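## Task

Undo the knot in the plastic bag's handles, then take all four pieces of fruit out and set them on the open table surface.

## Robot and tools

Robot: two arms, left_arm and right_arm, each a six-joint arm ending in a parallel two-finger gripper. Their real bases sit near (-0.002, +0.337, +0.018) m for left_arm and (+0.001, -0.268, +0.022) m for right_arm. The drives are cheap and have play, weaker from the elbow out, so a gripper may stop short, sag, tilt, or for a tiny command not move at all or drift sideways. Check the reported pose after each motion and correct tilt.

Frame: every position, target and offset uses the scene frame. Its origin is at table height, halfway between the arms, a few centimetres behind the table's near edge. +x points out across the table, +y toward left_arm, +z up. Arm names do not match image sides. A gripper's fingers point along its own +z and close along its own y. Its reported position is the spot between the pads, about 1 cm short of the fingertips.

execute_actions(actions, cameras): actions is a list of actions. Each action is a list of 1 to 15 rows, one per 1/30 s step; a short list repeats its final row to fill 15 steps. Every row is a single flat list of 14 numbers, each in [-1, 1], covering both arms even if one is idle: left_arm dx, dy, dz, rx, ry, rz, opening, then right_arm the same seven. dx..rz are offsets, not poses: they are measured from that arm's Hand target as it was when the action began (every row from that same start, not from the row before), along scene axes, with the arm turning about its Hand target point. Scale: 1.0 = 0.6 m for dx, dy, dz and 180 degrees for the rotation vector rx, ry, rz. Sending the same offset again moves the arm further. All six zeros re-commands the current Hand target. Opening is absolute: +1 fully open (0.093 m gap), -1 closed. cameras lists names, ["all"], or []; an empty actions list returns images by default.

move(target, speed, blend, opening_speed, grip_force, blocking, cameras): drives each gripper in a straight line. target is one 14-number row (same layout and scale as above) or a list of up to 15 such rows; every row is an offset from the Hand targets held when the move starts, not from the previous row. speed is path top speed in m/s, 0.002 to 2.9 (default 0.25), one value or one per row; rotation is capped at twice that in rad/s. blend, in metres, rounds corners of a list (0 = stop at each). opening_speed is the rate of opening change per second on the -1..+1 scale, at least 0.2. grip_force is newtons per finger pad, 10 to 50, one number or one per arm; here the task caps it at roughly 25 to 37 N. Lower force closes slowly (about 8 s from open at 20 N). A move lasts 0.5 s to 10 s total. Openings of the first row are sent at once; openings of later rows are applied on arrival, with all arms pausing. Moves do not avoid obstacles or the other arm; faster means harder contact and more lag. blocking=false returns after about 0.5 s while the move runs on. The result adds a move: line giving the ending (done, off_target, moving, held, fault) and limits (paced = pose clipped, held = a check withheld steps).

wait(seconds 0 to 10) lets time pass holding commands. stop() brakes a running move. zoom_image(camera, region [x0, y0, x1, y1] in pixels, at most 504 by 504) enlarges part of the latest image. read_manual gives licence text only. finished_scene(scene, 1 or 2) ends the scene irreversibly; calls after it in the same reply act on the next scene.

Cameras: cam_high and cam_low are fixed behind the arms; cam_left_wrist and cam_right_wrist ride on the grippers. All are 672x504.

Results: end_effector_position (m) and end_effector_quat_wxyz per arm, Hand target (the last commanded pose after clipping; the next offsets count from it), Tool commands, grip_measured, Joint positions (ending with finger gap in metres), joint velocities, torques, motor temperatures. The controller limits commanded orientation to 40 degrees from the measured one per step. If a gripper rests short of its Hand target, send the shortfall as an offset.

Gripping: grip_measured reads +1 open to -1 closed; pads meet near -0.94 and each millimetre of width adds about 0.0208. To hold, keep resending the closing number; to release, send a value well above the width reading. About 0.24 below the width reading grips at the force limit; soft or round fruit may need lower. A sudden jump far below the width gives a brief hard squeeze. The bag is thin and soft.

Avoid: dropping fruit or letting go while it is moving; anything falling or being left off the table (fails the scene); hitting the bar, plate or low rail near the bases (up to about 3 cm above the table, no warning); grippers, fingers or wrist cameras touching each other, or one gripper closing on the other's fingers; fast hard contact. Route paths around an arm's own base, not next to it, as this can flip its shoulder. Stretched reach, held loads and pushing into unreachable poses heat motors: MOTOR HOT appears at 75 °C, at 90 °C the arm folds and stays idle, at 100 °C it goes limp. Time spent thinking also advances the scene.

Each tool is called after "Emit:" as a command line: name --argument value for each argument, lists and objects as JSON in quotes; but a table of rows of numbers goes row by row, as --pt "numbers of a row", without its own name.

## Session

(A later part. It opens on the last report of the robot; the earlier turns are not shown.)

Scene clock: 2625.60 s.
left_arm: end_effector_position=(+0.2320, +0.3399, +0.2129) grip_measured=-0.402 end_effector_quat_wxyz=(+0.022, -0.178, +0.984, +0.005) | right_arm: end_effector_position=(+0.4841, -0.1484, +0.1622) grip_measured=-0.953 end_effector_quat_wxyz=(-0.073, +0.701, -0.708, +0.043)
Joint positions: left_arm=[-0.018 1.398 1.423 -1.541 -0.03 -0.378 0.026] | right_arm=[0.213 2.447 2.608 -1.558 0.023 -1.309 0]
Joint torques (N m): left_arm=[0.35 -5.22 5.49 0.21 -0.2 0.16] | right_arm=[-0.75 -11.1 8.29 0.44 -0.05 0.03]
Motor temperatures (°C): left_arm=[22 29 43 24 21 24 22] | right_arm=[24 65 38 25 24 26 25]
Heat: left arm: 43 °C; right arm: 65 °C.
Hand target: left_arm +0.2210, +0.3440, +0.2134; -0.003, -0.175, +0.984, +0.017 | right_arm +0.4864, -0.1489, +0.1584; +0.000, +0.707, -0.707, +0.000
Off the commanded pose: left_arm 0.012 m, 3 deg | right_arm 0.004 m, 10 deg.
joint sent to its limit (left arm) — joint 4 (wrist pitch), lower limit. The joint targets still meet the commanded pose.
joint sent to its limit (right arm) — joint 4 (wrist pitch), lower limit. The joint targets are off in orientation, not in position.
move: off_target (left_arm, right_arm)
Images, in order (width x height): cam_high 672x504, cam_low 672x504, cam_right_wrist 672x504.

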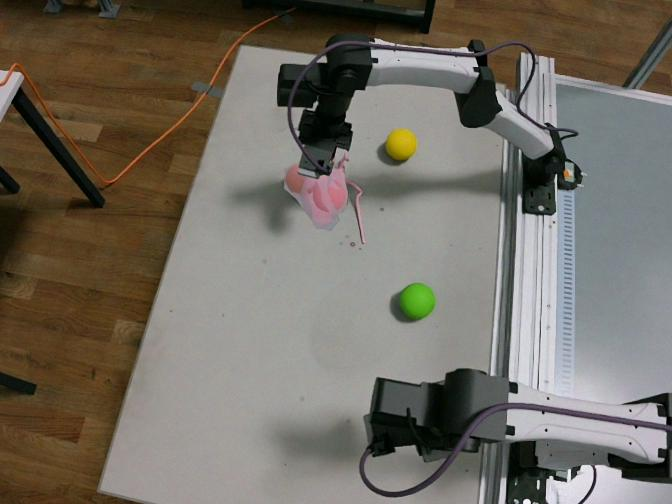

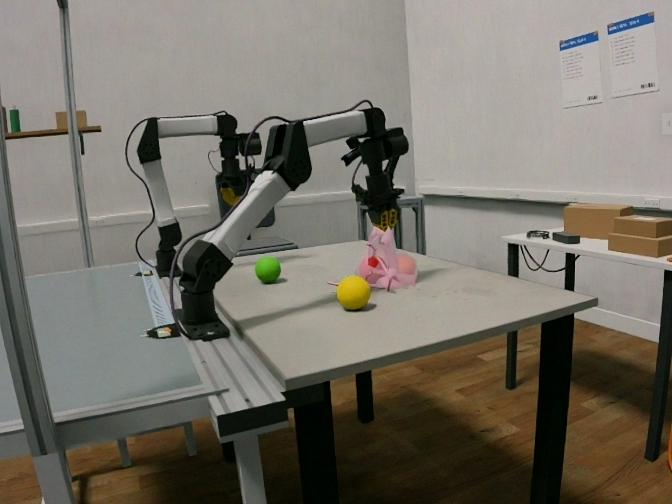

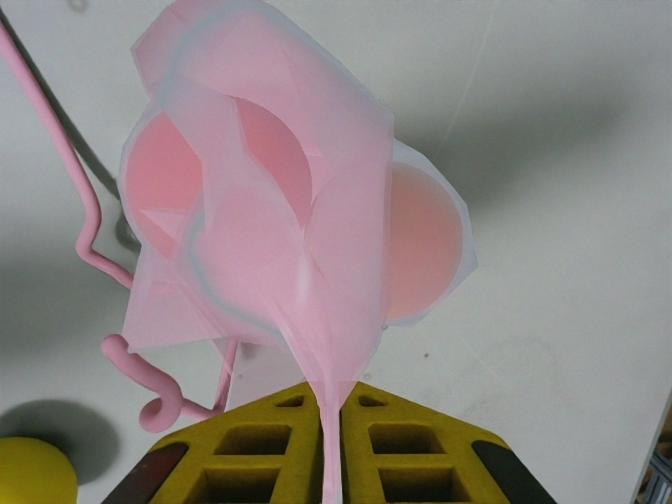

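Emit:
move --target '[0,0,0,0,0,0,-0.4, 0.12,-0.01,-0.03,0.0,-0.13,0.0,-1.0]' --speed 0.08 --cameras '["cam_right_wrist","cam_low","cam_high"]'

Emit:
zoom_image --camera "cam_low" --region '[320, 210, 470, 330]'

Emit:
zoom_image --camera "cam_high" --region '[230, 120, 410, 260]'

Scene clock: 2639.60 s.
left_arm: end_effector_position=(+0.2320, +0.3399, +0.2129) grip_measured=-0.402 end_effector_quat_wxyz=(+0.022, -0.178, +0.984, +0.005) | right_arm: end_effector_position=(+0.5524, -0.1528, +0.1555) grip_measured=-0.953 end_effector_quat_wxyz=(-0.150, +0.690, -0.694, +0.141)
Joint positions: left_arm=[-0.018 1.398 1.423 -1.541 -0.03 -0.378 0.026] | right_arm=[0.199 2.471 2.553 -1.244 0.106 -1.349 0]
Joint torques (N m): left_arm=[0.24 -5.14 5.5 0.25 -0.23 0.18] | right_arm=[-0.7 -11.75 5.5 1.23 0.11 0.05]
Motor temperatures (°C): left_arm=[22 29 43 24 21 24 22] | right_arm=[24 67 38 25 24 26 25]
Heat: left arm: 43 °C; right arm: 67 °C.
Hand target: left_arm +0.2210, +0.3440, +0.2134; -0.003, -0.175, +0.984, +0.017 | right_arm +0.5584, -0.1549, +0.1406; -0.143, +0.693, -0.692, +0.143
Off the commanded pose: left_arm 0.012 m, 3 deg | right_arm 0.016 m, 1 deg.
joint sent to its limit (left arm) — joint 4 (wrist pitch), lower limit. The joint targets still meet the commanded pose.
move: off_target (left_arm, right_arm)
Images, in order (width x height): cam_high 672x504, cam_low 672x504, cam_right_wrist 672x504.

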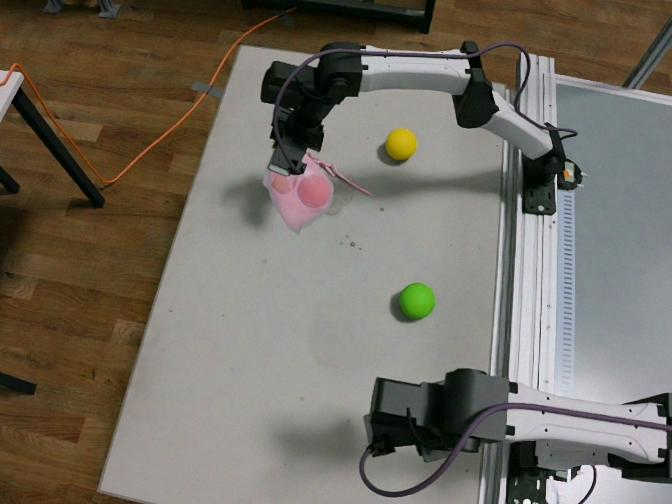

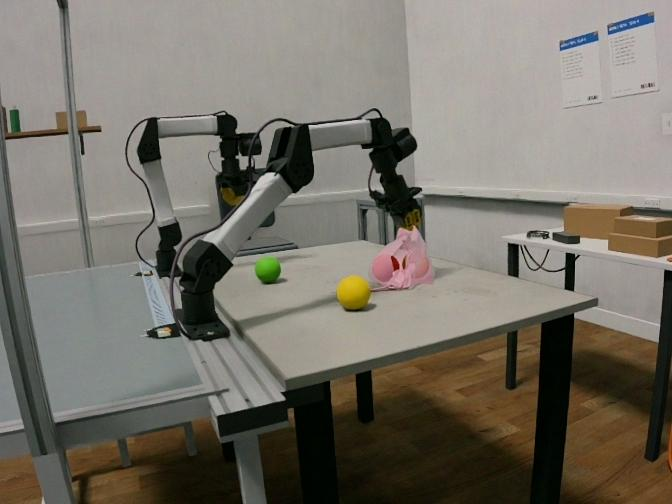

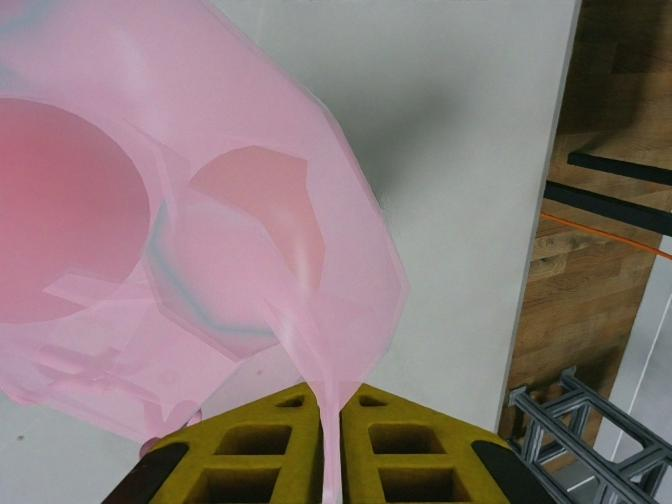

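Scaled by 3.360 from the camera's 672x504 image, which has a finer 960x720 frame.

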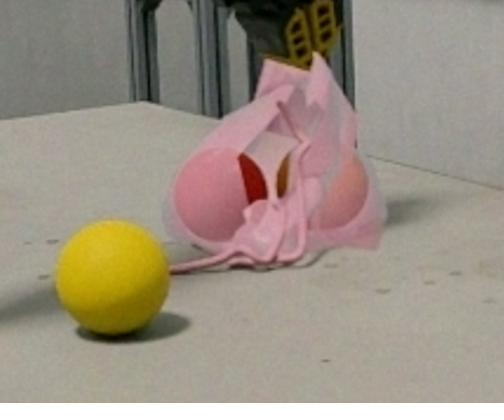

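Scaled by 2.800 from the camera's 672x504 image, which has a finer 960x720 frame.

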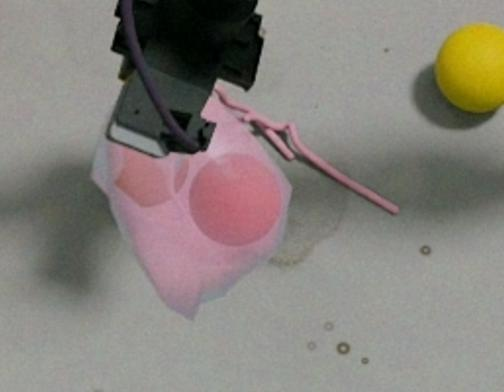

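Emit:
move --target '[0,0,0,0,0,0,-0.4, -0.083,0.133,0.07,0.0,0.06,0.0,-1.0]' --speed 0.08 --cameras '["cam_right_wrist","cam_low","cam_high"]'

Emit:
zoom_image --camera "cam_low" --region '[320, 210, 470, 330]'

Emit:
zoom_image --camera "cam_high" --region '[230, 120, 410, 260]'

Scene clock: 2649.23 s.
left_arm: end_effector_position=(+0.2320, +0.3399, +0.2129) grip_measured=-0.402 end_effector_quat_wxyz=(+0.022, -0.178, +0.984, +0.005) | right_arm: end_effector_position=(+0.5125, -0.0787, +0.1750) grip_measured=-0.953 end_effector_quat_wxyz=(-0.142, +0.699, -0.692, +0.111)
Joint positions: left_arm=[-0.018 1.398 1.423 -1.541 -0.03 -0.378 0.026] | right_arm=[0.352 2.568 2.84 -1.492 0.115 -1.209 0]
Joint torques (N m): left_arm=[0.24 -5.16 5.55 0.24 -0.21 0.16] | right_arm=[0.42 -13.82 8.36 0.63 0 0.26]
Motor temperatures (°C): left_arm=[22 29 42 24 21 24 22] | right_arm=[24 68 38 26 24 26 25]
Heat: left arm: 42 °C; right arm: 68 °C.
Hand target: left_arm +0.2210, +0.3440, +0.2134; -0.003, -0.175, +0.984, +0.017 | right_arm +0.5086, -0.0751, +0.1825; -0.077, +0.703, -0.703, +0.077
Off the commanded pose: left_arm 0.012 m, 3 deg | right_arm 0.009 m, 8 deg.
elbow stopped short (right arm): the move would have taken joint 3 (elbow) straighter than the controller allows.
joint sent to its limit (left arm) — joint 4 (wrist pitch), lower limit. The joint targets still meet the commanded pose.
move: off_target (left_arm, right_arm)
Images, in order (width x height): cam_high 672x504, cam_low 672x504, cam_right_wrist 672x504.

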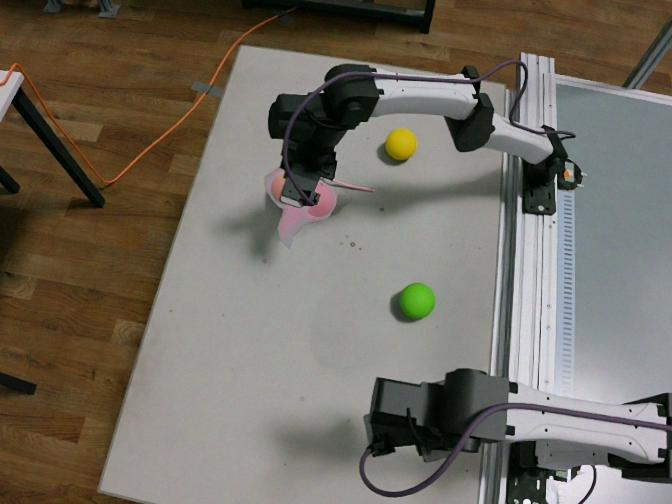

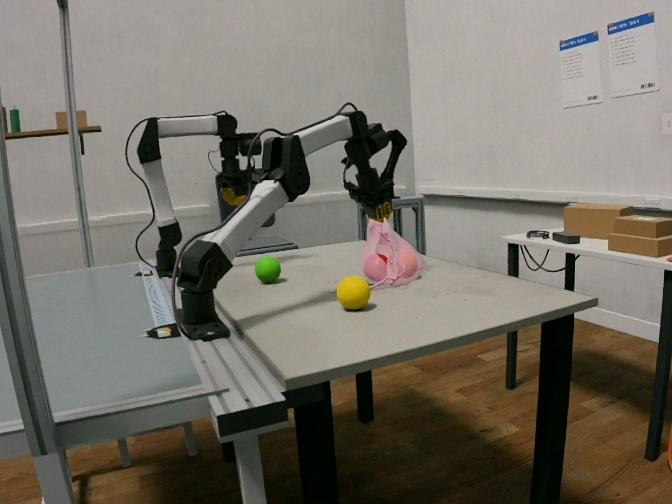

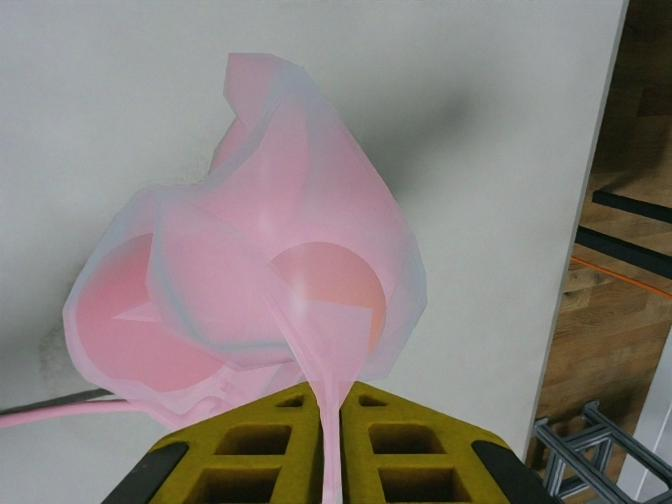

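Scaled by 3.360 from the camera's 672x504 image, which has a finer 960x720 frame.

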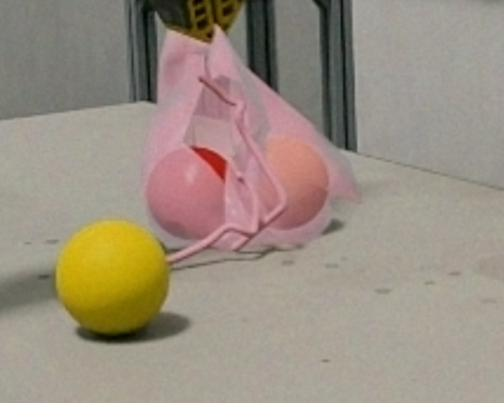

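Scaled by 2.800 from the camera's 672x504 image, which has a finer 960x720 frame.

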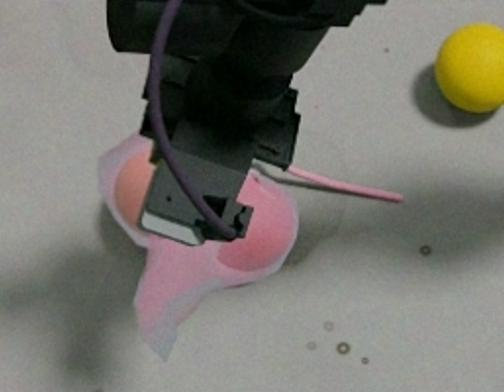

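Emit:
move --target '[0,0,0,0,0,0,-0.4, -0.30,0.02,-0.08,0.0,0.07,0.0,-1.0]' --speed 0.1 --cameras '["cam_right_wrist","cam_low","cam_high"]'

Emit:
zoom_image --camera "cam_low" --region '[300, 210, 450, 330]'

Emit:
zoom_image --camera "cam_high" --region '[250, 120, 430, 260]'

Scene clock: 2679.00 s.
left_arm: end_effector_position=(+0.2320, +0.3399, +0.2129) grip_measured=-0.402 end_effector_quat_wxyz=(+0.022, -0.178, +0.984, +0.005) | right_arm: end_effector_position=(+0.3303, -0.0676, +0.1204) grip_measured=-0.953 end_effector_quat_wxyz=(+0.026, +0.708, -0.705, +0.000)
Joint positions: left_arm=[-0.018 1.398 1.423 -1.541 -0.03 -0.378 0.026] | right_arm=[0.523 2.069 1.805 -1.36 0.032 -1.007 0]
Joint torques (N m): left_arm=[0.24 -5.18 5.5 0.26 -0.2 0.18] | right_arm=[0.49 -14.31 4.93 0.24 -0.11 0.21]
Motor temperatures (°C): left_arm=[22 29 42 24 21 24 22] | right_arm=[24 68 41 26 24 26 25]
Heat: left arm: 42 °C; right arm: 68 °C.
Hand target: left_arm +0.2210, +0.3440, +0.2134; -0.003, -0.175, +0.984, +0.017 | right_arm +0.3286, -0.0631, +0.1344; +0.001, +0.707, -0.707, +0.000
Off the commanded pose: left_arm 0.012 m, 3 deg | right_arm 0.015 m, 3 deg.
joint sent to its limit (left arm) — joint 4 (wrist pitch), lower limit. The joint targets still meet the commanded pose.
move: off_target (left_arm, right_arm)
Images, in order (width x height): cam_high 672x504, cam_low 672x504, cam_right_wrist 672x504.

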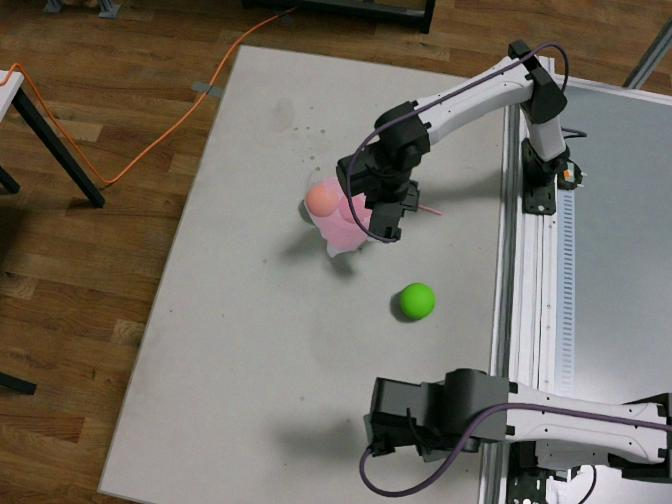

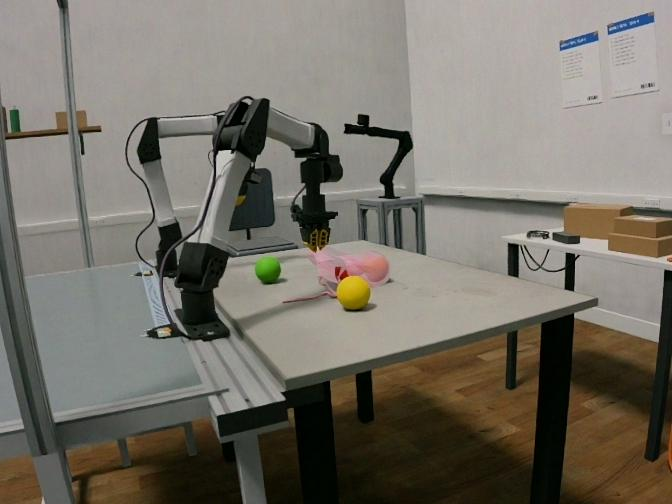

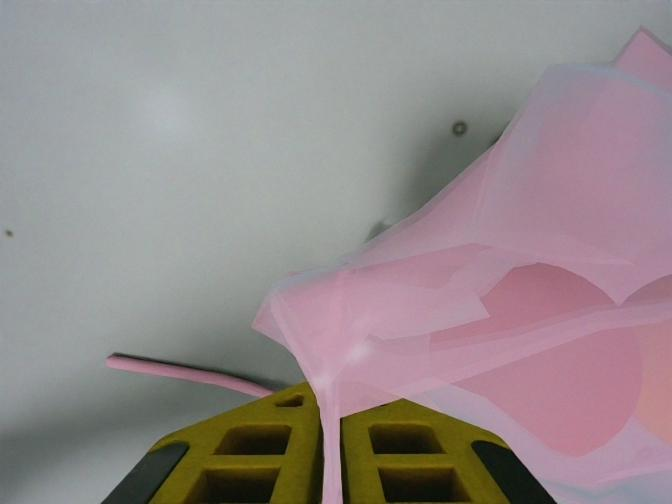

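Scaled by 3.360 from the camera's 672x504 image, which has a finer 960x720 frame.

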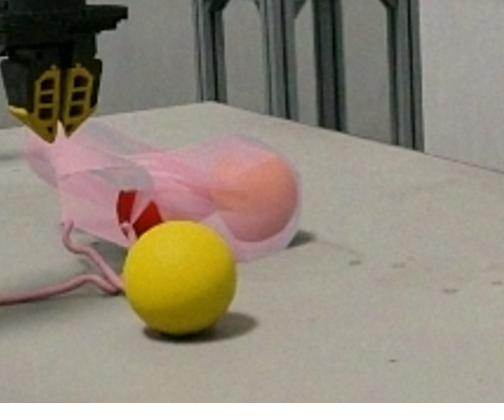

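Scaled by 2.800 from the camera's 672x504 image, which has a finer 960x720 frame.

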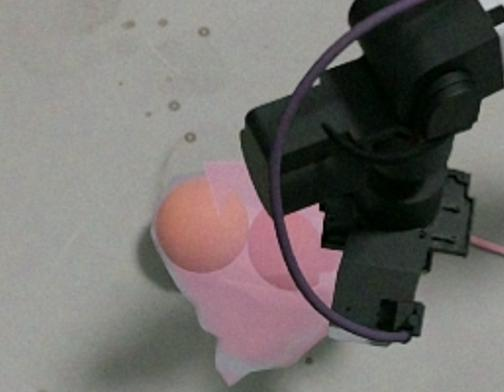

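Emit:
move --target '[0,0,0,0,0,0,-0.4, -0.156,0.0,-0.057,0.0,0.0,0.0,-1.0]' --speed 0.1 --cameras '["cam_right_wrist","cam_low","cam_high"]'

Emit:
zoom_image --camera "cam_high" --region '[270, 130, 450, 270]'

Scene clock: 2693.00 s.
left_arm: end_effector_position=(+0.2320, +0.3399, +0.2129) grip_measured=-0.402 end_effector_quat_wxyz=(+0.022, -0.178, +0.984, +0.005) | right_arm: end_effector_position=(+0.2363, -0.0670, +0.0929) grip_measured=-0.953 end_effector_quat_wxyz=(+0.021, +0.708, -0.706, +0.003)
Joint positions: left_arm=[-0.018 1.398 1.423 -1.541 -0.03 -0.378 0.026] | right_arm=[0.684 1.786 1.304 -1.137 0.029 -0.846 0]
Joint torques (N m): left_arm=[0.28 -5.22 5.49 0.23 -0.2 0.16] | right_arm=[0.38 -10.95 4.81 0.3 -0.1 0.23]
Motor temperatures (°C): left_arm=[22 29 42 24 21 24 22] | right_arm=[24 69 39 25 24 26 25]
Heat: left arm: 42 °C; right arm: 69 °C.
Hand target: left_arm +0.2210, +0.3440, +0.2134; -0.003, -0.175, +0.984, +0.017 | right_arm +0.2350, -0.0630, +0.1003; +0.000, +0.707, -0.707, +0.000
Off the commanded pose: left_arm 0.012 m, 3 deg | right_arm 0.008 m, 2 deg.
joint sent to its limit (left arm) — joint 4 (wrist pitch), lower limit. The joint targets still meet the commanded pose.
move: off_target (left_arm)
Images, in order (width x height): cam_high 672x504, cam_low 672x504, cam_right_wrist 672x504.

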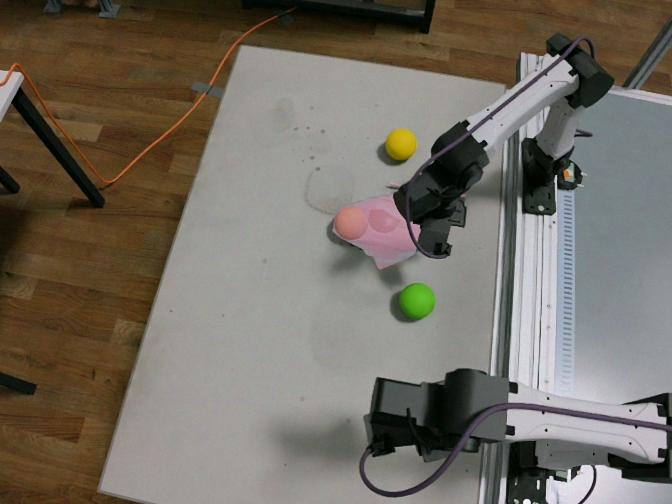

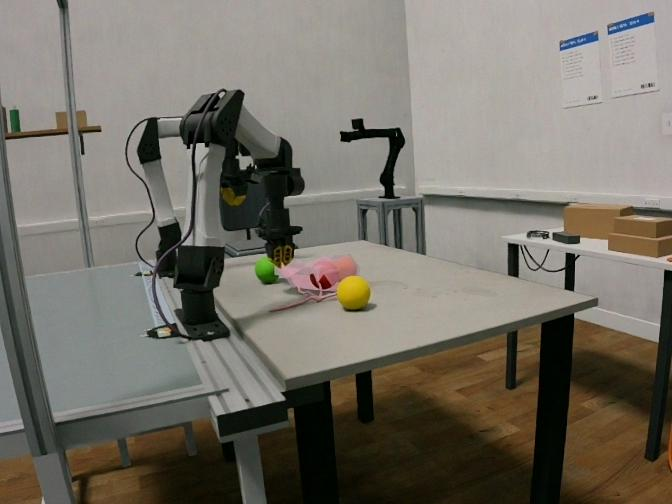

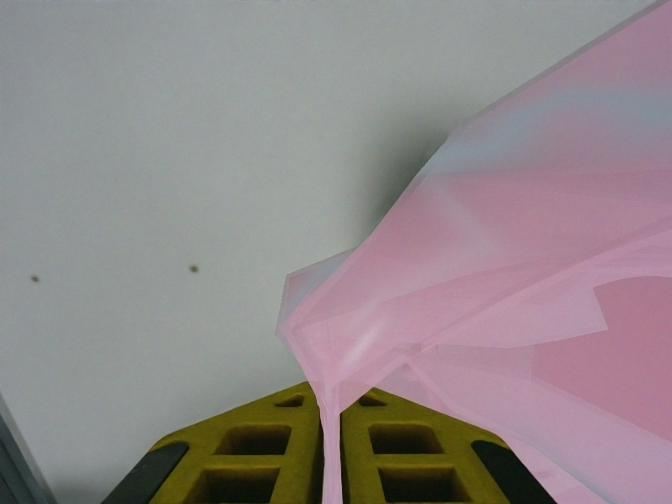

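Scaled by 2.800 from the camera's 672x504 image, which has a finer 960x720 frame.

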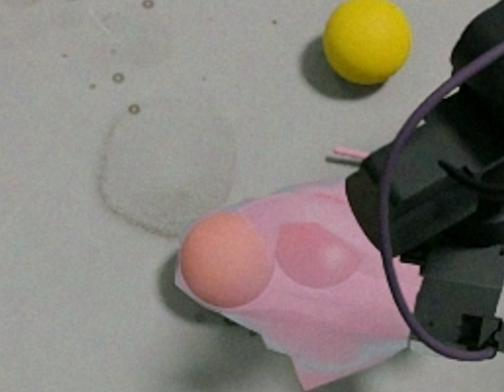

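Emit:
move --pt "0 0 0 0 0 0 -0.4 0.01 0.0 -0.07 0.0 0.0 0.0 -1.0" --pt "0 0 0 0 0 0 -0.4 0.01 0.0 -0.07 0.0 0.0 0.0 -0.5" --pt "0 0 0 0 0 0 -0.4 0.0 -0.02 0.17 0.0 0.0 0.0 -0.5" --speed '[0.08,0.05,0.12]' --opening_speed 0.6 --cameras '["cam_right_wrist","cam_high"]'

Emit:
zoom_image --camera "cam_high" --region '[270, 130, 450, 270]'

Scene clock: 2701.90 s.
left_arm: end_effector_position=(+0.2320, +0.3399, +0.2129) grip_measured=-0.402 end_effector_quat_wxyz=(+0.022, -0.178, +0.984, +0.005) | right_arm: end_effector_position=(+0.2341, -0.0749, +0.1885) grip_measured=-0.502 end_effector_quat_wxyz=(+0.019, +0.706, -0.708, +0.003)
Joint positions: left_arm=[-0.018 1.398 1.423 -1.541 -0.03 -0.378 0.026] | right_arm=[0.676 1.739 1.63 -1.507 0.029 -0.847 0.021]
Joint torques (N m): left_arm=[0.24 -5.16 5.55 0.23 -0.21 0.17] | right_arm=[-0.81 -9.61 8.23 0.02 -0.09 0.02]
Motor temperatures (°C): left_arm=[22 29 42 24 21 24 22] | right_arm=[24 69 39 25 24 26 25]
Heat: left arm: 42 °C; right arm: 69 °C.
Hand target: left_arm +0.2210, +0.3440, +0.2134; -0.003, -0.175, +0.984, +0.017 | right_arm +0.2350, -0.0751, +0.2023; +0.000, +0.707, -0.707, +0.000
Off the commanded pose: left_arm 0.012 m, 3 deg | right_arm 0.014 m, 2 deg.
joint sent to its limit (left arm) — joint 4 (wrist pitch), lower limit. The joint targets still meet the commanded pose.
move: off_target (left_arm, right_arm)
Images, in order (width x height): cam_high 672x504, cam_right_wrist 672x504.

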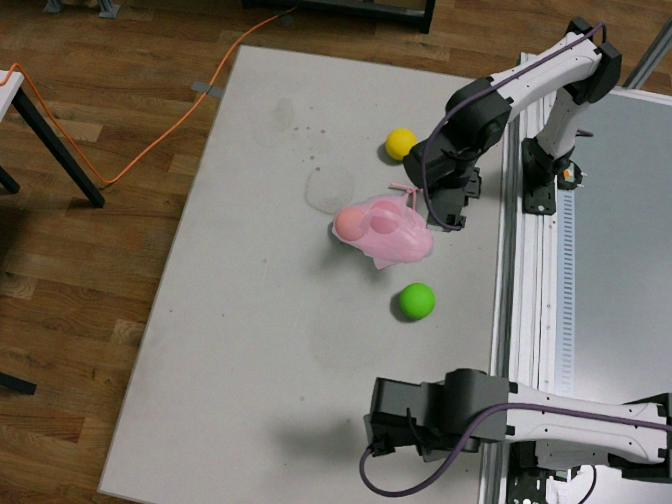

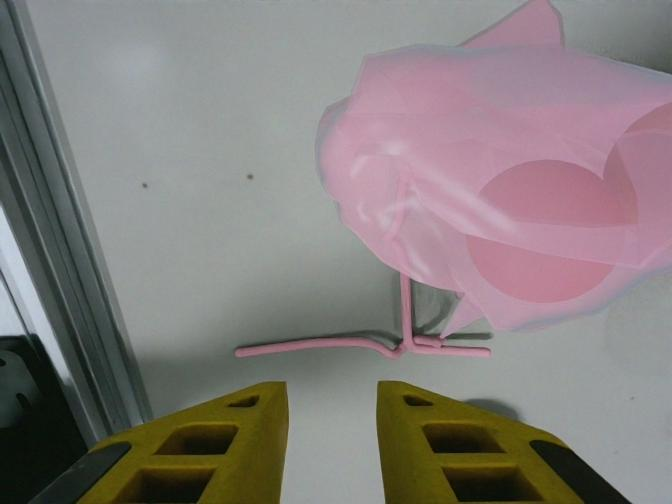

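Scaled by 2.800 from the camera's 672x504 image, which has a finer 960x720 frame.

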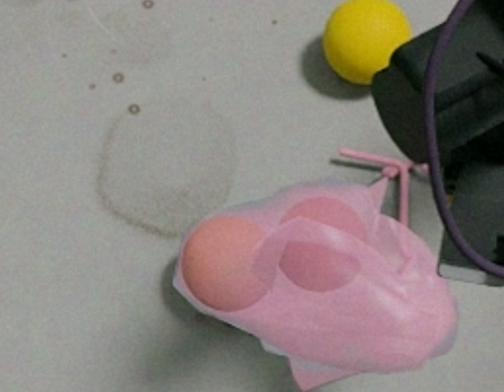

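Emit:
zoom_image --camera "cam_right_wrist" --region '[360, 80, 672, 360]'

Emit:
move --target '[0,0,0,0,0,0,-0.4, 0.03,0.0,-0.04,0.0,0.0,0.0,-0.5]' --speed 0.08 --cameras '["cam_low"]'

Emit:
zoom_image --camera "cam_low" --region '[250, 220, 400, 330]'

Scaled by 1.615 from the camera's 672x504 image, which has a finer 960x720 frame.

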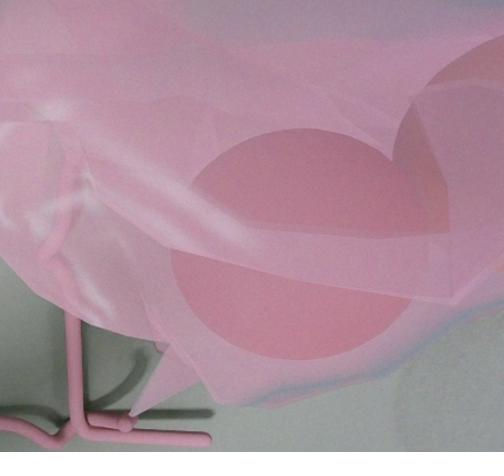

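Scene clock: 2717.77 s.
left_arm: end_effector_position=(+0.2320, +0.3399, +0.2129) grip_measured=-0.402 end_effector_quat_wxyz=(+0.022, -0.178, +0.984, +0.005) | right_arm: end_effector_position=(+0.2508, -0.0768, +0.1860) grip_measured=-0.502 end_effector_quat_wxyz=(-0.004, +0.705, -0.709, +0.004)
Joint positions: left_arm=[-0.018 1.398 1.423 -1.541 -0.03 -0.378 0.026] | right_arm=[0.637 1.739 1.622 -1.451 0.029 -0.885 0.021]
Joint torques (N m): left_arm=[0.28 -5.12 5.56 0.24 -0.21 0.16] | right_arm=[-0.81 -6.34 5.19 0.42 -0.08 0.01]
Motor temperatures (°C): left_arm=[22 29 42 24 21 24 22] | right_arm=[24 66 39 25 24 26 25]
Heat: left arm: 42 °C; right arm: 66 °C.
Hand target: left_arm +0.2210, +0.3440, +0.2134; -0.003, -0.175, +0.984, +0.017 | right_arm +0.2530, -0.0751, +0.1783; +0.000, +0.707, -0.707, +0.000
Off the commanded pose: left_arm 0.012 m, 3 deg | right_arm 0.008 m, 1 deg.
joint sent to its limit (left arm) — joint 4 (wrist pitch), lower limit. The joint targets still meet the commanded pose.
move: off_target (left_arm)
Images, in order (width x height): cam_low 672x504.

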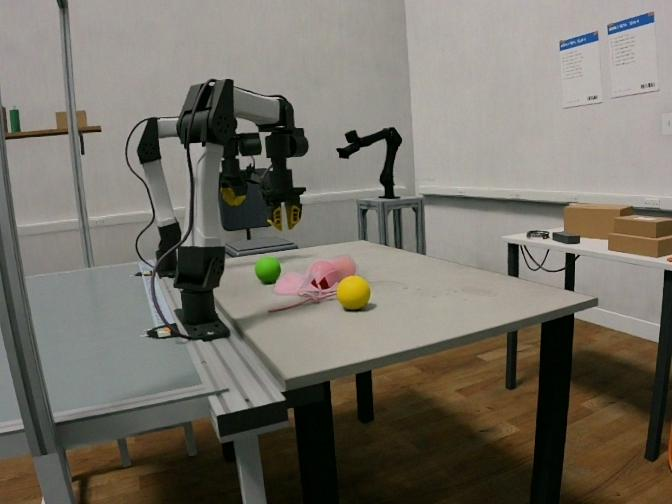

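Scaled by 3.360 from the camera's 672x504 image, which has a finer 960x720 frame.

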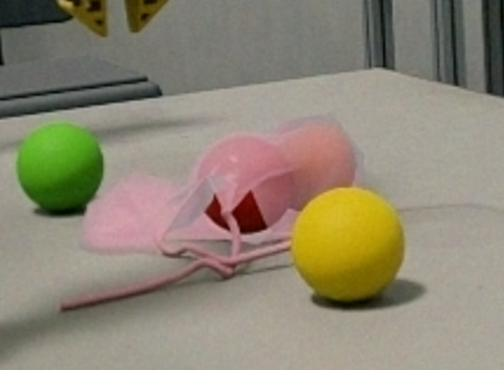

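Emit:
move --target '[0,0,0,0,0,0,-0.4, 0.08,-0.155,-0.08,0.0,0.0,-0.5,-0.3]' --speed 0.2 --cameras '["cam_right_wrist"]'

Emit:
zoom_image --camera "cam_right_wrist" --region '[150, 100, 520, 400]'

Scene clock: 2739.13 s.
left_arm: end_effector_position=(+0.2320, +0.3399, +0.2129) grip_measured=-0.402 end_effector_quat_wxyz=(+0.022, -0.178, +0.984, +0.005) | right_arm: end_effector_position=(+0.3004, -0.1682, +0.1334) grip_measured=-0.302 end_effector_quat_wxyz=(-0.001, -0.008, +1.000, -0.004)
Joint positions: left_arm=[-0.018 1.398 1.423 -1.541 -0.03 -0.378 0.026] | right_arm=[0.301 1.739 1.422 -1.257 0.029 0.329 0.031]
Joint torques (N m): left_arm=[0.2 -5.2 5.52 0.24 -0.2 0.19] | right_arm=[-0.8 -7.8 5.11 0.36 -0.06 0.25]
Motor temperatures (°C): left_arm=[22 29 41 24 21 24 22] | right_arm=[24 61 38 25 24 26 24]
Heat: left arm: 41 °C; right arm: 61 °C.
Hand target: left_arm +0.2210, +0.3440, +0.2134; -0.003, -0.175, +0.984, +0.017 | right_arm +0.3010, -0.1680, +0.1303; +0.000, +0.000, +1.000, +0.000
Off the commanded pose: left_arm 0.012 m, 3 deg | right_arm 0.003 m, 1 deg.
joint sent to its limit (left arm) — joint 4 (wrist pitch), lower limit. The joint targets still meet the commanded pose.
move: off_target (left_arm)
Images, in order (width x height): cam_right_wrist 672x504.

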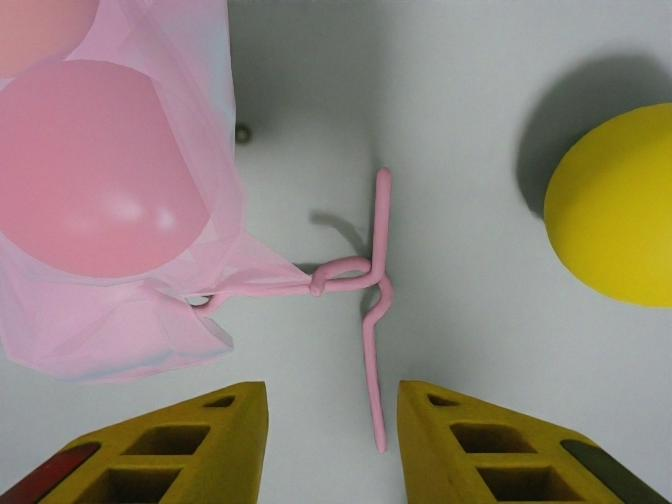

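Scaled by 1.362 from the camera's 672x504 image, which has a finer 960x720 frame.

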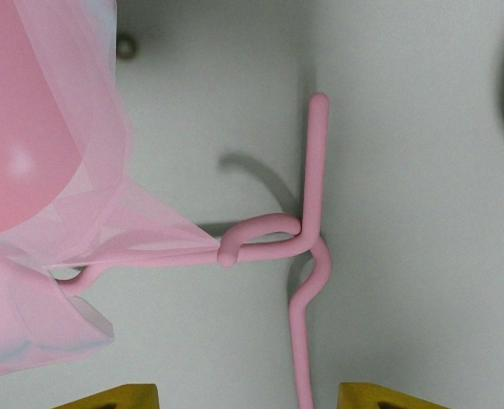

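Emit:
move --target '[0,0,0,0,0,0,-0.4, -0.012,0.03,-0.12,0.0,-0.0556,0.0,-0.1]' --speed 0.1 --cameras '["cam_right_wrist"]'

Scene clock: 2756.30 s.
left_arm: end_effector_position=(+0.2320, +0.3399, +0.2129) grip_measured=-0.402 end_effector_quat_wxyz=(+0.022, -0.178, +0.984, +0.005) | right_arm: end_effector_position=(+0.2909, -0.1529, +0.0504) grip_measured=-0.102 end_effector_quat_wxyz=(+0.065, -0.002, +0.998, -0.005)
Joint positions: left_arm=[-0.018 1.398 1.423 -1.541 -0.03 -0.378 0.026] | right_arm=[0.383 1.704 1.029 -0.783 0.085 0.416 0.04]
Joint torques (N m): left_arm=[0.29 -5.18 5.46 0.24 -0.2 0.16] | right_arm=[0.73 -10.18 4.82 0.64 0.2 0.24]
Motor temperatures (°C): left_arm=[22 29 41 24 21 24 22] | right_arm=[24 59 38 25 24 26 24]
Heat: left arm: 41 °C; right arm: 59 °C.
Hand target: left_arm +0.2210, +0.3440, +0.2134; -0.003, -0.175, +0.984, +0.017 | right_arm +0.2938, -0.1502, +0.0583; +0.087, +0.000, +0.996, +0.000
Off the commanded pose: left_arm 0.012 m, 3 deg | right_arm 0.009 m, 3 deg.
joint sent to its limit (left arm) — joint 4 (wrist pitch), lower limit. The joint targets still meet the commanded pose.
move: off_target (left_arm, right_arm)
Images, in order (width x height): cam_right_wrist 672x504.

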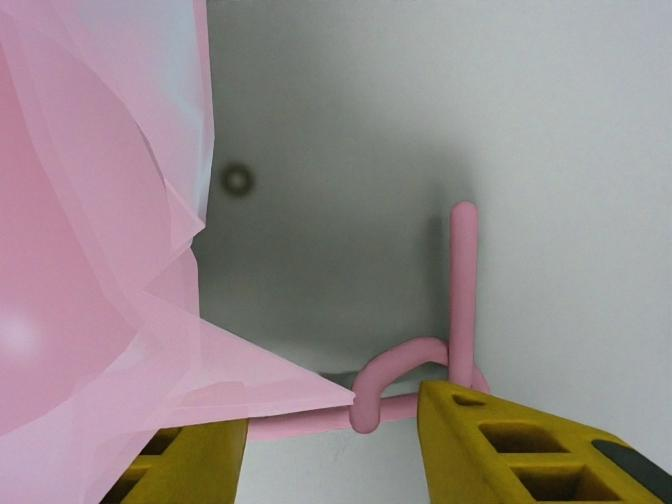

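Emit:
move --pt "0 0 0 0 0 0 -0.4 -0.01 0.0 -0.035 0.0 0.0 0.0 -0.1" --pt "0 0 0 0 0 0 -0.4 -0.01 0.0 -0.035 0.0 0.0 0.0 -1.0" --speed 0.05 --opening_speed 0.8 --cameras '["cam_right_wrist"]'

Scene clock: 2771.33 s.
left_arm: end_effector_position=(+0.2320, +0.3399, +0.2129) grip_measured=-0.402 end_effector_quat_wxyz=(+0.022, -0.178, +0.984, +0.005) | right_arm: end_effector_position=(+0.2861, -0.1526, +0.0347) grip_measured=-0.949 end_effector_quat_wxyz=(+0.074, -0.001, +0.997, -0.002)
Joint positions: left_arm=[-0.018 1.398 1.423 -1.541 -0.03 -0.378 0.026] | right_arm=[0.389 1.702 0.955 -0.692 0.087 0.424 0]
Joint torques (N m): left_arm=[0.21 -5.18 5.49 0.26 -0.2 0.18] | right_arm=[0.59 -8.5 4.88 0.68 0.16 0.22]
Motor temperatures (°C): left_arm=[22 29 41 24 21 24 22] | right_arm=[24 59 37 25 24 26 24]
Heat: left arm: 41 °C; right arm: 59 °C.
Hand target: left_arm +0.2210, +0.3440, +0.2134; -0.003, -0.175, +0.984, +0.017 | right_arm +0.2877, -0.1500, +0.0373; +0.087, +0.000, +0.996, +0.000
Off the commanded pose: left_arm 0.012 m, 3 deg | right_arm 0.004 m, 2 deg.
joint sent to its limit (left arm) — joint 4 (wrist pitch), lower limit. The joint targets still meet the commanded pose.
move: off_target (left_arm)
Images, in order (width x height): cam_right_wrist 672x504.

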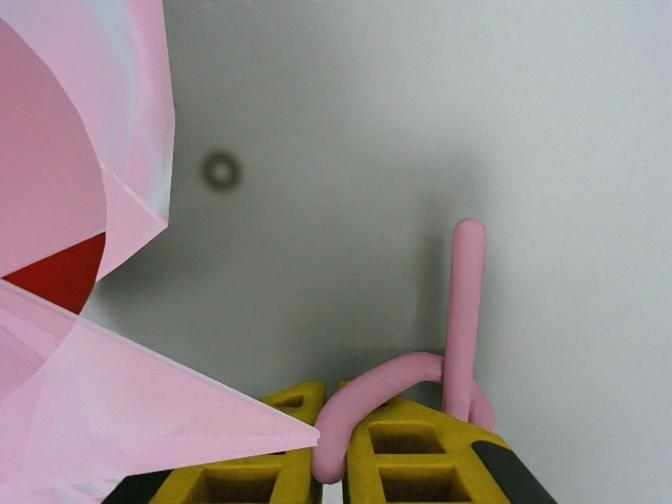

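Emit:
move --target '[0,0,0,0,0,0,-0.4, -0.08,-0.02,0.03,0.0,0.0,0.0,-1.0]' --speed 0.06 --cameras '["cam_right_wrist","cam_low"]'

Emit:
zoom_image --camera "cam_low" --region '[250, 220, 400, 330]'

Scene clock: 2783.27 s.
left_arm: end_effector_position=(+0.2320, +0.3399, +0.2129) grip_measured=-0.402 end_effector_quat_wxyz=(+0.022, -0.178, +0.984, +0.005) | right_arm: end_effector_position=(+0.2468, -0.1597, +0.0530) grip_measured=-0.949 end_effector_quat_wxyz=(+0.089, -0.001, +0.996, +0.005)
Joint positions: left_arm=[-0.018 1.398 1.423 -1.541 -0.03 -0.378 0.026] | right_arm=[0.433 1.496 0.817 -0.73 0.093 0.466 0]
Joint torques (N m): left_arm=[0.27 -5.2 5.56 0.25 -0.21 0.17] | right_arm=[0.49 -7.41 4.9 0.35 0.18 0.23]
Motor temperatures (°C): left_arm=[22 29 41 24 21 24 22] | right_arm=[24 59 37 25 24 26 25]
Heat: left arm: 41 °C; right arm: 59 °C.
Hand target: left_arm +0.2210, +0.3440, +0.2134; -0.003, -0.175, +0.984, +0.017 | right_arm +0.2398, -0.1621, +0.0553; +0.087, +0.000, +0.996, +0.000
Off the commanded pose: left_arm 0.012 m, 3 deg | right_arm 0.008 m, 1 deg.
joint sent to its limit (left arm) — joint 4 (wrist pitch), lower limit. The joint targets still meet the commanded pose.
move: off_target (left_arm)
Images, in order (width x height): cam_low 672x504, cam_right_wrist 672x504.

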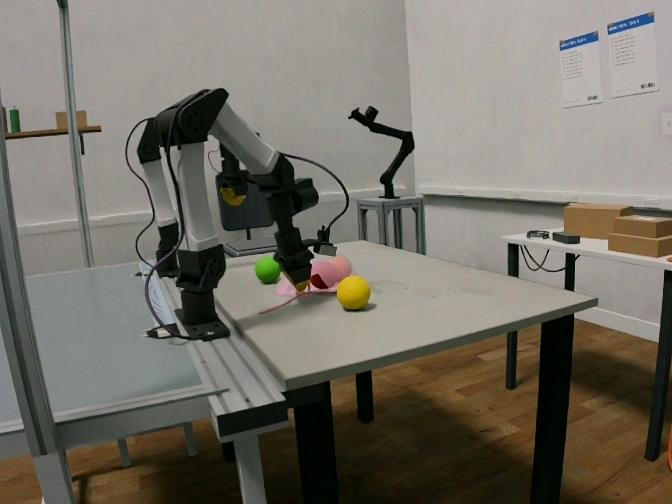

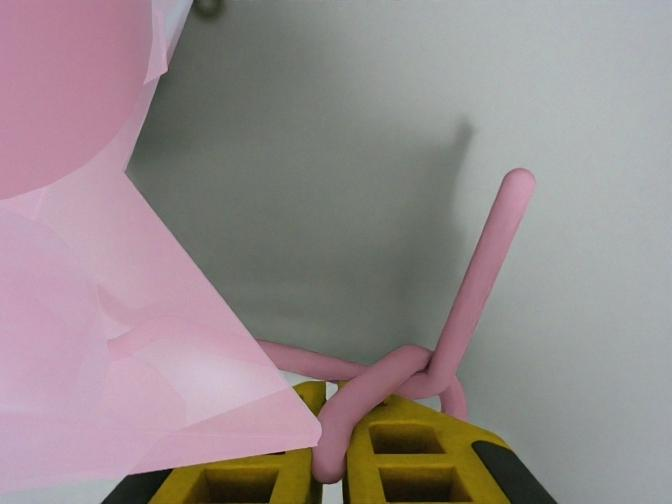

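Scaled by 3.360 from the camera's 672x504 image, which has a finer 960x720 frame.

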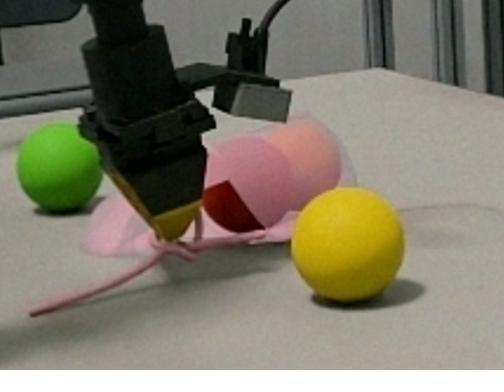

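Emit:
move --pt "0 0 0 0 0 0 -0.4 0.0 0.0 -0.03 0.0 0.0 0.0 -1.0" --pt "0 0 0 0 0 0 -0.4 0.0 0.0 -0.03 0.0 0.0 0.0 -0.4" --pt "0 0 0 0 0 0 -0.4 -0.01 -0.01 0.15 0.0 0.0 0.0 -0.4" --speed '[0.05,0.05,0.12]' --opening_speed 0.6 --cameras '["cam_low"]'

Emit:
zoom_image --camera "cam_low" --region '[250, 220, 400, 330]'

Scene clock: 2797.63 s.
left_arm: end_effector_position=(+0.2320, +0.3399, +0.2129) grip_measured=-0.402 end_effector_quat_wxyz=(+0.022, -0.178, +0.984, +0.005) | right_arm: end_effector_position=(+0.2324, -0.1692, +0.1344) grip_measured=-0.402 end_effector_quat_wxyz=(+0.076, -0.001, +0.997, -0.002)
Joint positions: left_arm=[-0.018 1.398 1.423 -1.541 -0.03 -0.378 0.026] | right_arm=[0.433 1.371 1.051 -1.119 0.094 0.466 0.026]
Joint torques (N m): left_arm=[0.27 -5.22 5.59 0.24 -0.2 0.17] | right_arm=[0.24 -6.09 8.64 0.35 0.19 0.21]
Motor temperatures (°C): left_arm=[22 29 41 24 21 24 22] | right_arm=[24 57 37 25 24 26 25]
Heat: left arm: 41 °C; right arm: 57 °C.
Hand target: left_arm +0.2210, +0.3440, +0.2134; -0.003, -0.175, +0.984, +0.017 | right_arm +0.2338, -0.1681, +0.1453; +0.087, +0.000, +0.996, +0.000
Off the commanded pose: left_arm 0.012 m, 3 deg | right_arm 0.011 m, 1 deg.
joint sent to its limit (left arm) — joint 4 (wrist pitch), lower limit. The joint targets still meet the commanded pose.
move: off_target (left_arm, right_arm)
Images, in order (width x height): cam_low 672x504.

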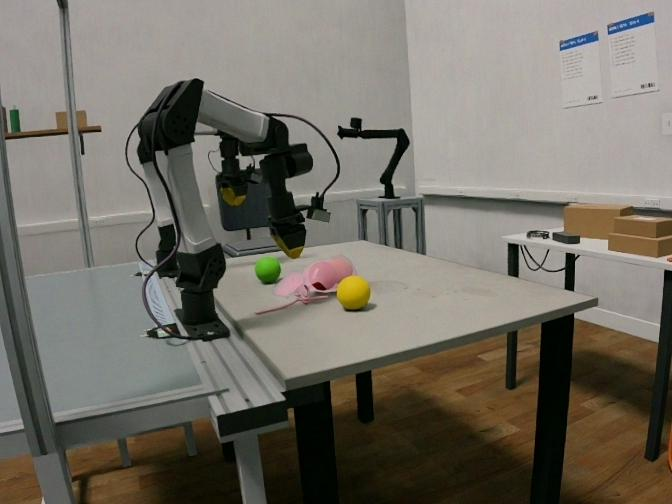

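Scaled by 3.360 from the camera's 672x504 image, which has a finer 960x720 frame.

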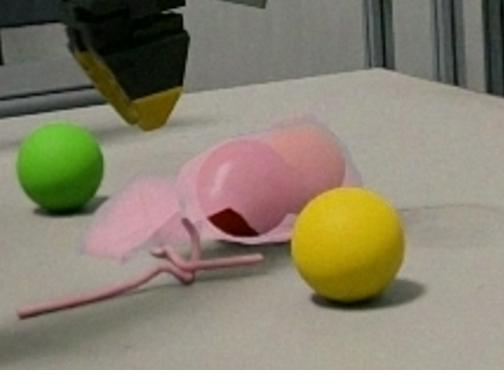

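Emit:
move --target '[0.13,-0.40,0.0,0,0,0,-0.1, 0.16,0.07,0.12,0.0,0.0556,0.0,-0.1]' --speed 0.2 --cameras '["cam_right_wrist","cam_left_wrist","cam_high"]'

Scene clock: 2810.07 s.
left_arm: end_effector_position=(+0.2999, +0.1047, +0.2106) grip_measured=-0.102 end_effector_quat_wxyz=(+0.036, -0.169, +0.985, -0.027) | right_arm: end_effector_position=(+0.3282, -0.1268, +0.2167) grip_measured=-0.102 end_effector_quat_wxyz=(+0.032, +0.003, +0.999, +0.009)
Joint positions: left_arm=[-0.678 1.952 2.019 -1.548 -0.035 -1.019 0.04] | right_arm=[0.392 1.873 1.919 -1.553 0.033 0.439 0.04]
Joint torques (N m): left_arm=[-0.35 -7.42 8.77 0.36 -0.13 -0.14] | right_arm=[-0.76 -7.27 8.28 0.2 -0.07 0.05]
Motor temperatures (°C): left_arm=[22 29 41 24 21 24 22] | right_arm=[24 56 39 25 24 26 24]
Heat: left arm: 41 °C; right arm: 56 °C.
Hand target: left_arm +0.2991, +0.1040, +0.2135; -0.003, -0.175, +0.984, +0.017 | right_arm +0.3298, -0.1260, +0.2173; +0.000, +0.000, +1.000, +0.000
Off the commanded pose: left_arm 0.003 m, 7 deg | right_arm 0.002 m, 4 deg.
joint sent to its limit (left arm) — joint 4 (wrist pitch), lower limit. The joint targets are off in orientation, not in position.
joint sent to its limit (right arm) — joint 4 (wrist pitch), lower limit. The joint targets are off in orientation, not in position.
move: off_target (left_arm, right_arm)
Images, in order (width x height): cam_high 672x504, cam_left_wrist 672x504, cam_right_wrist 672x504.

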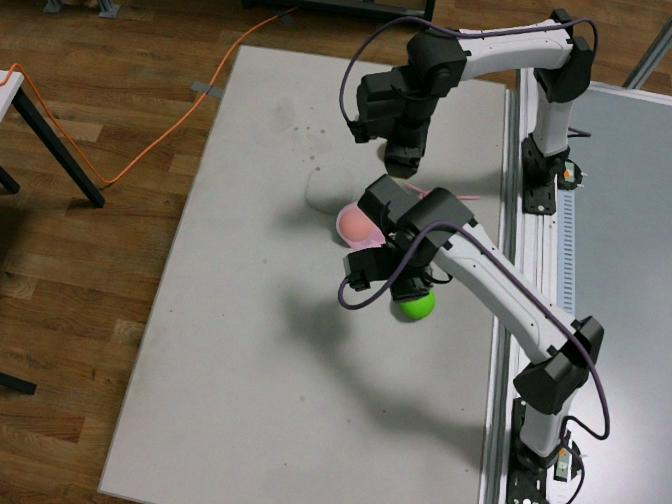

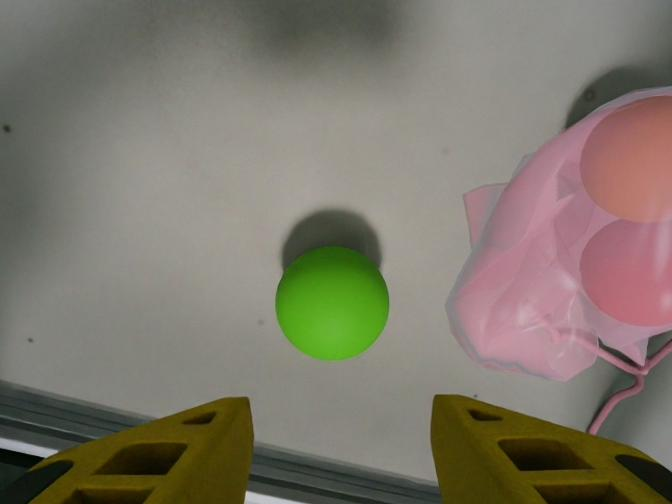

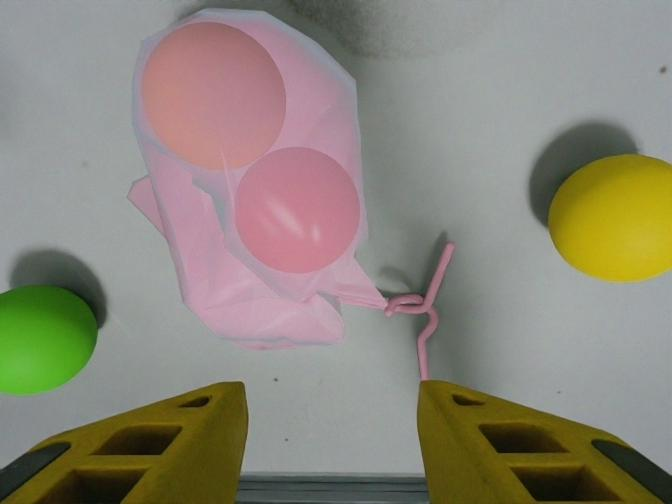

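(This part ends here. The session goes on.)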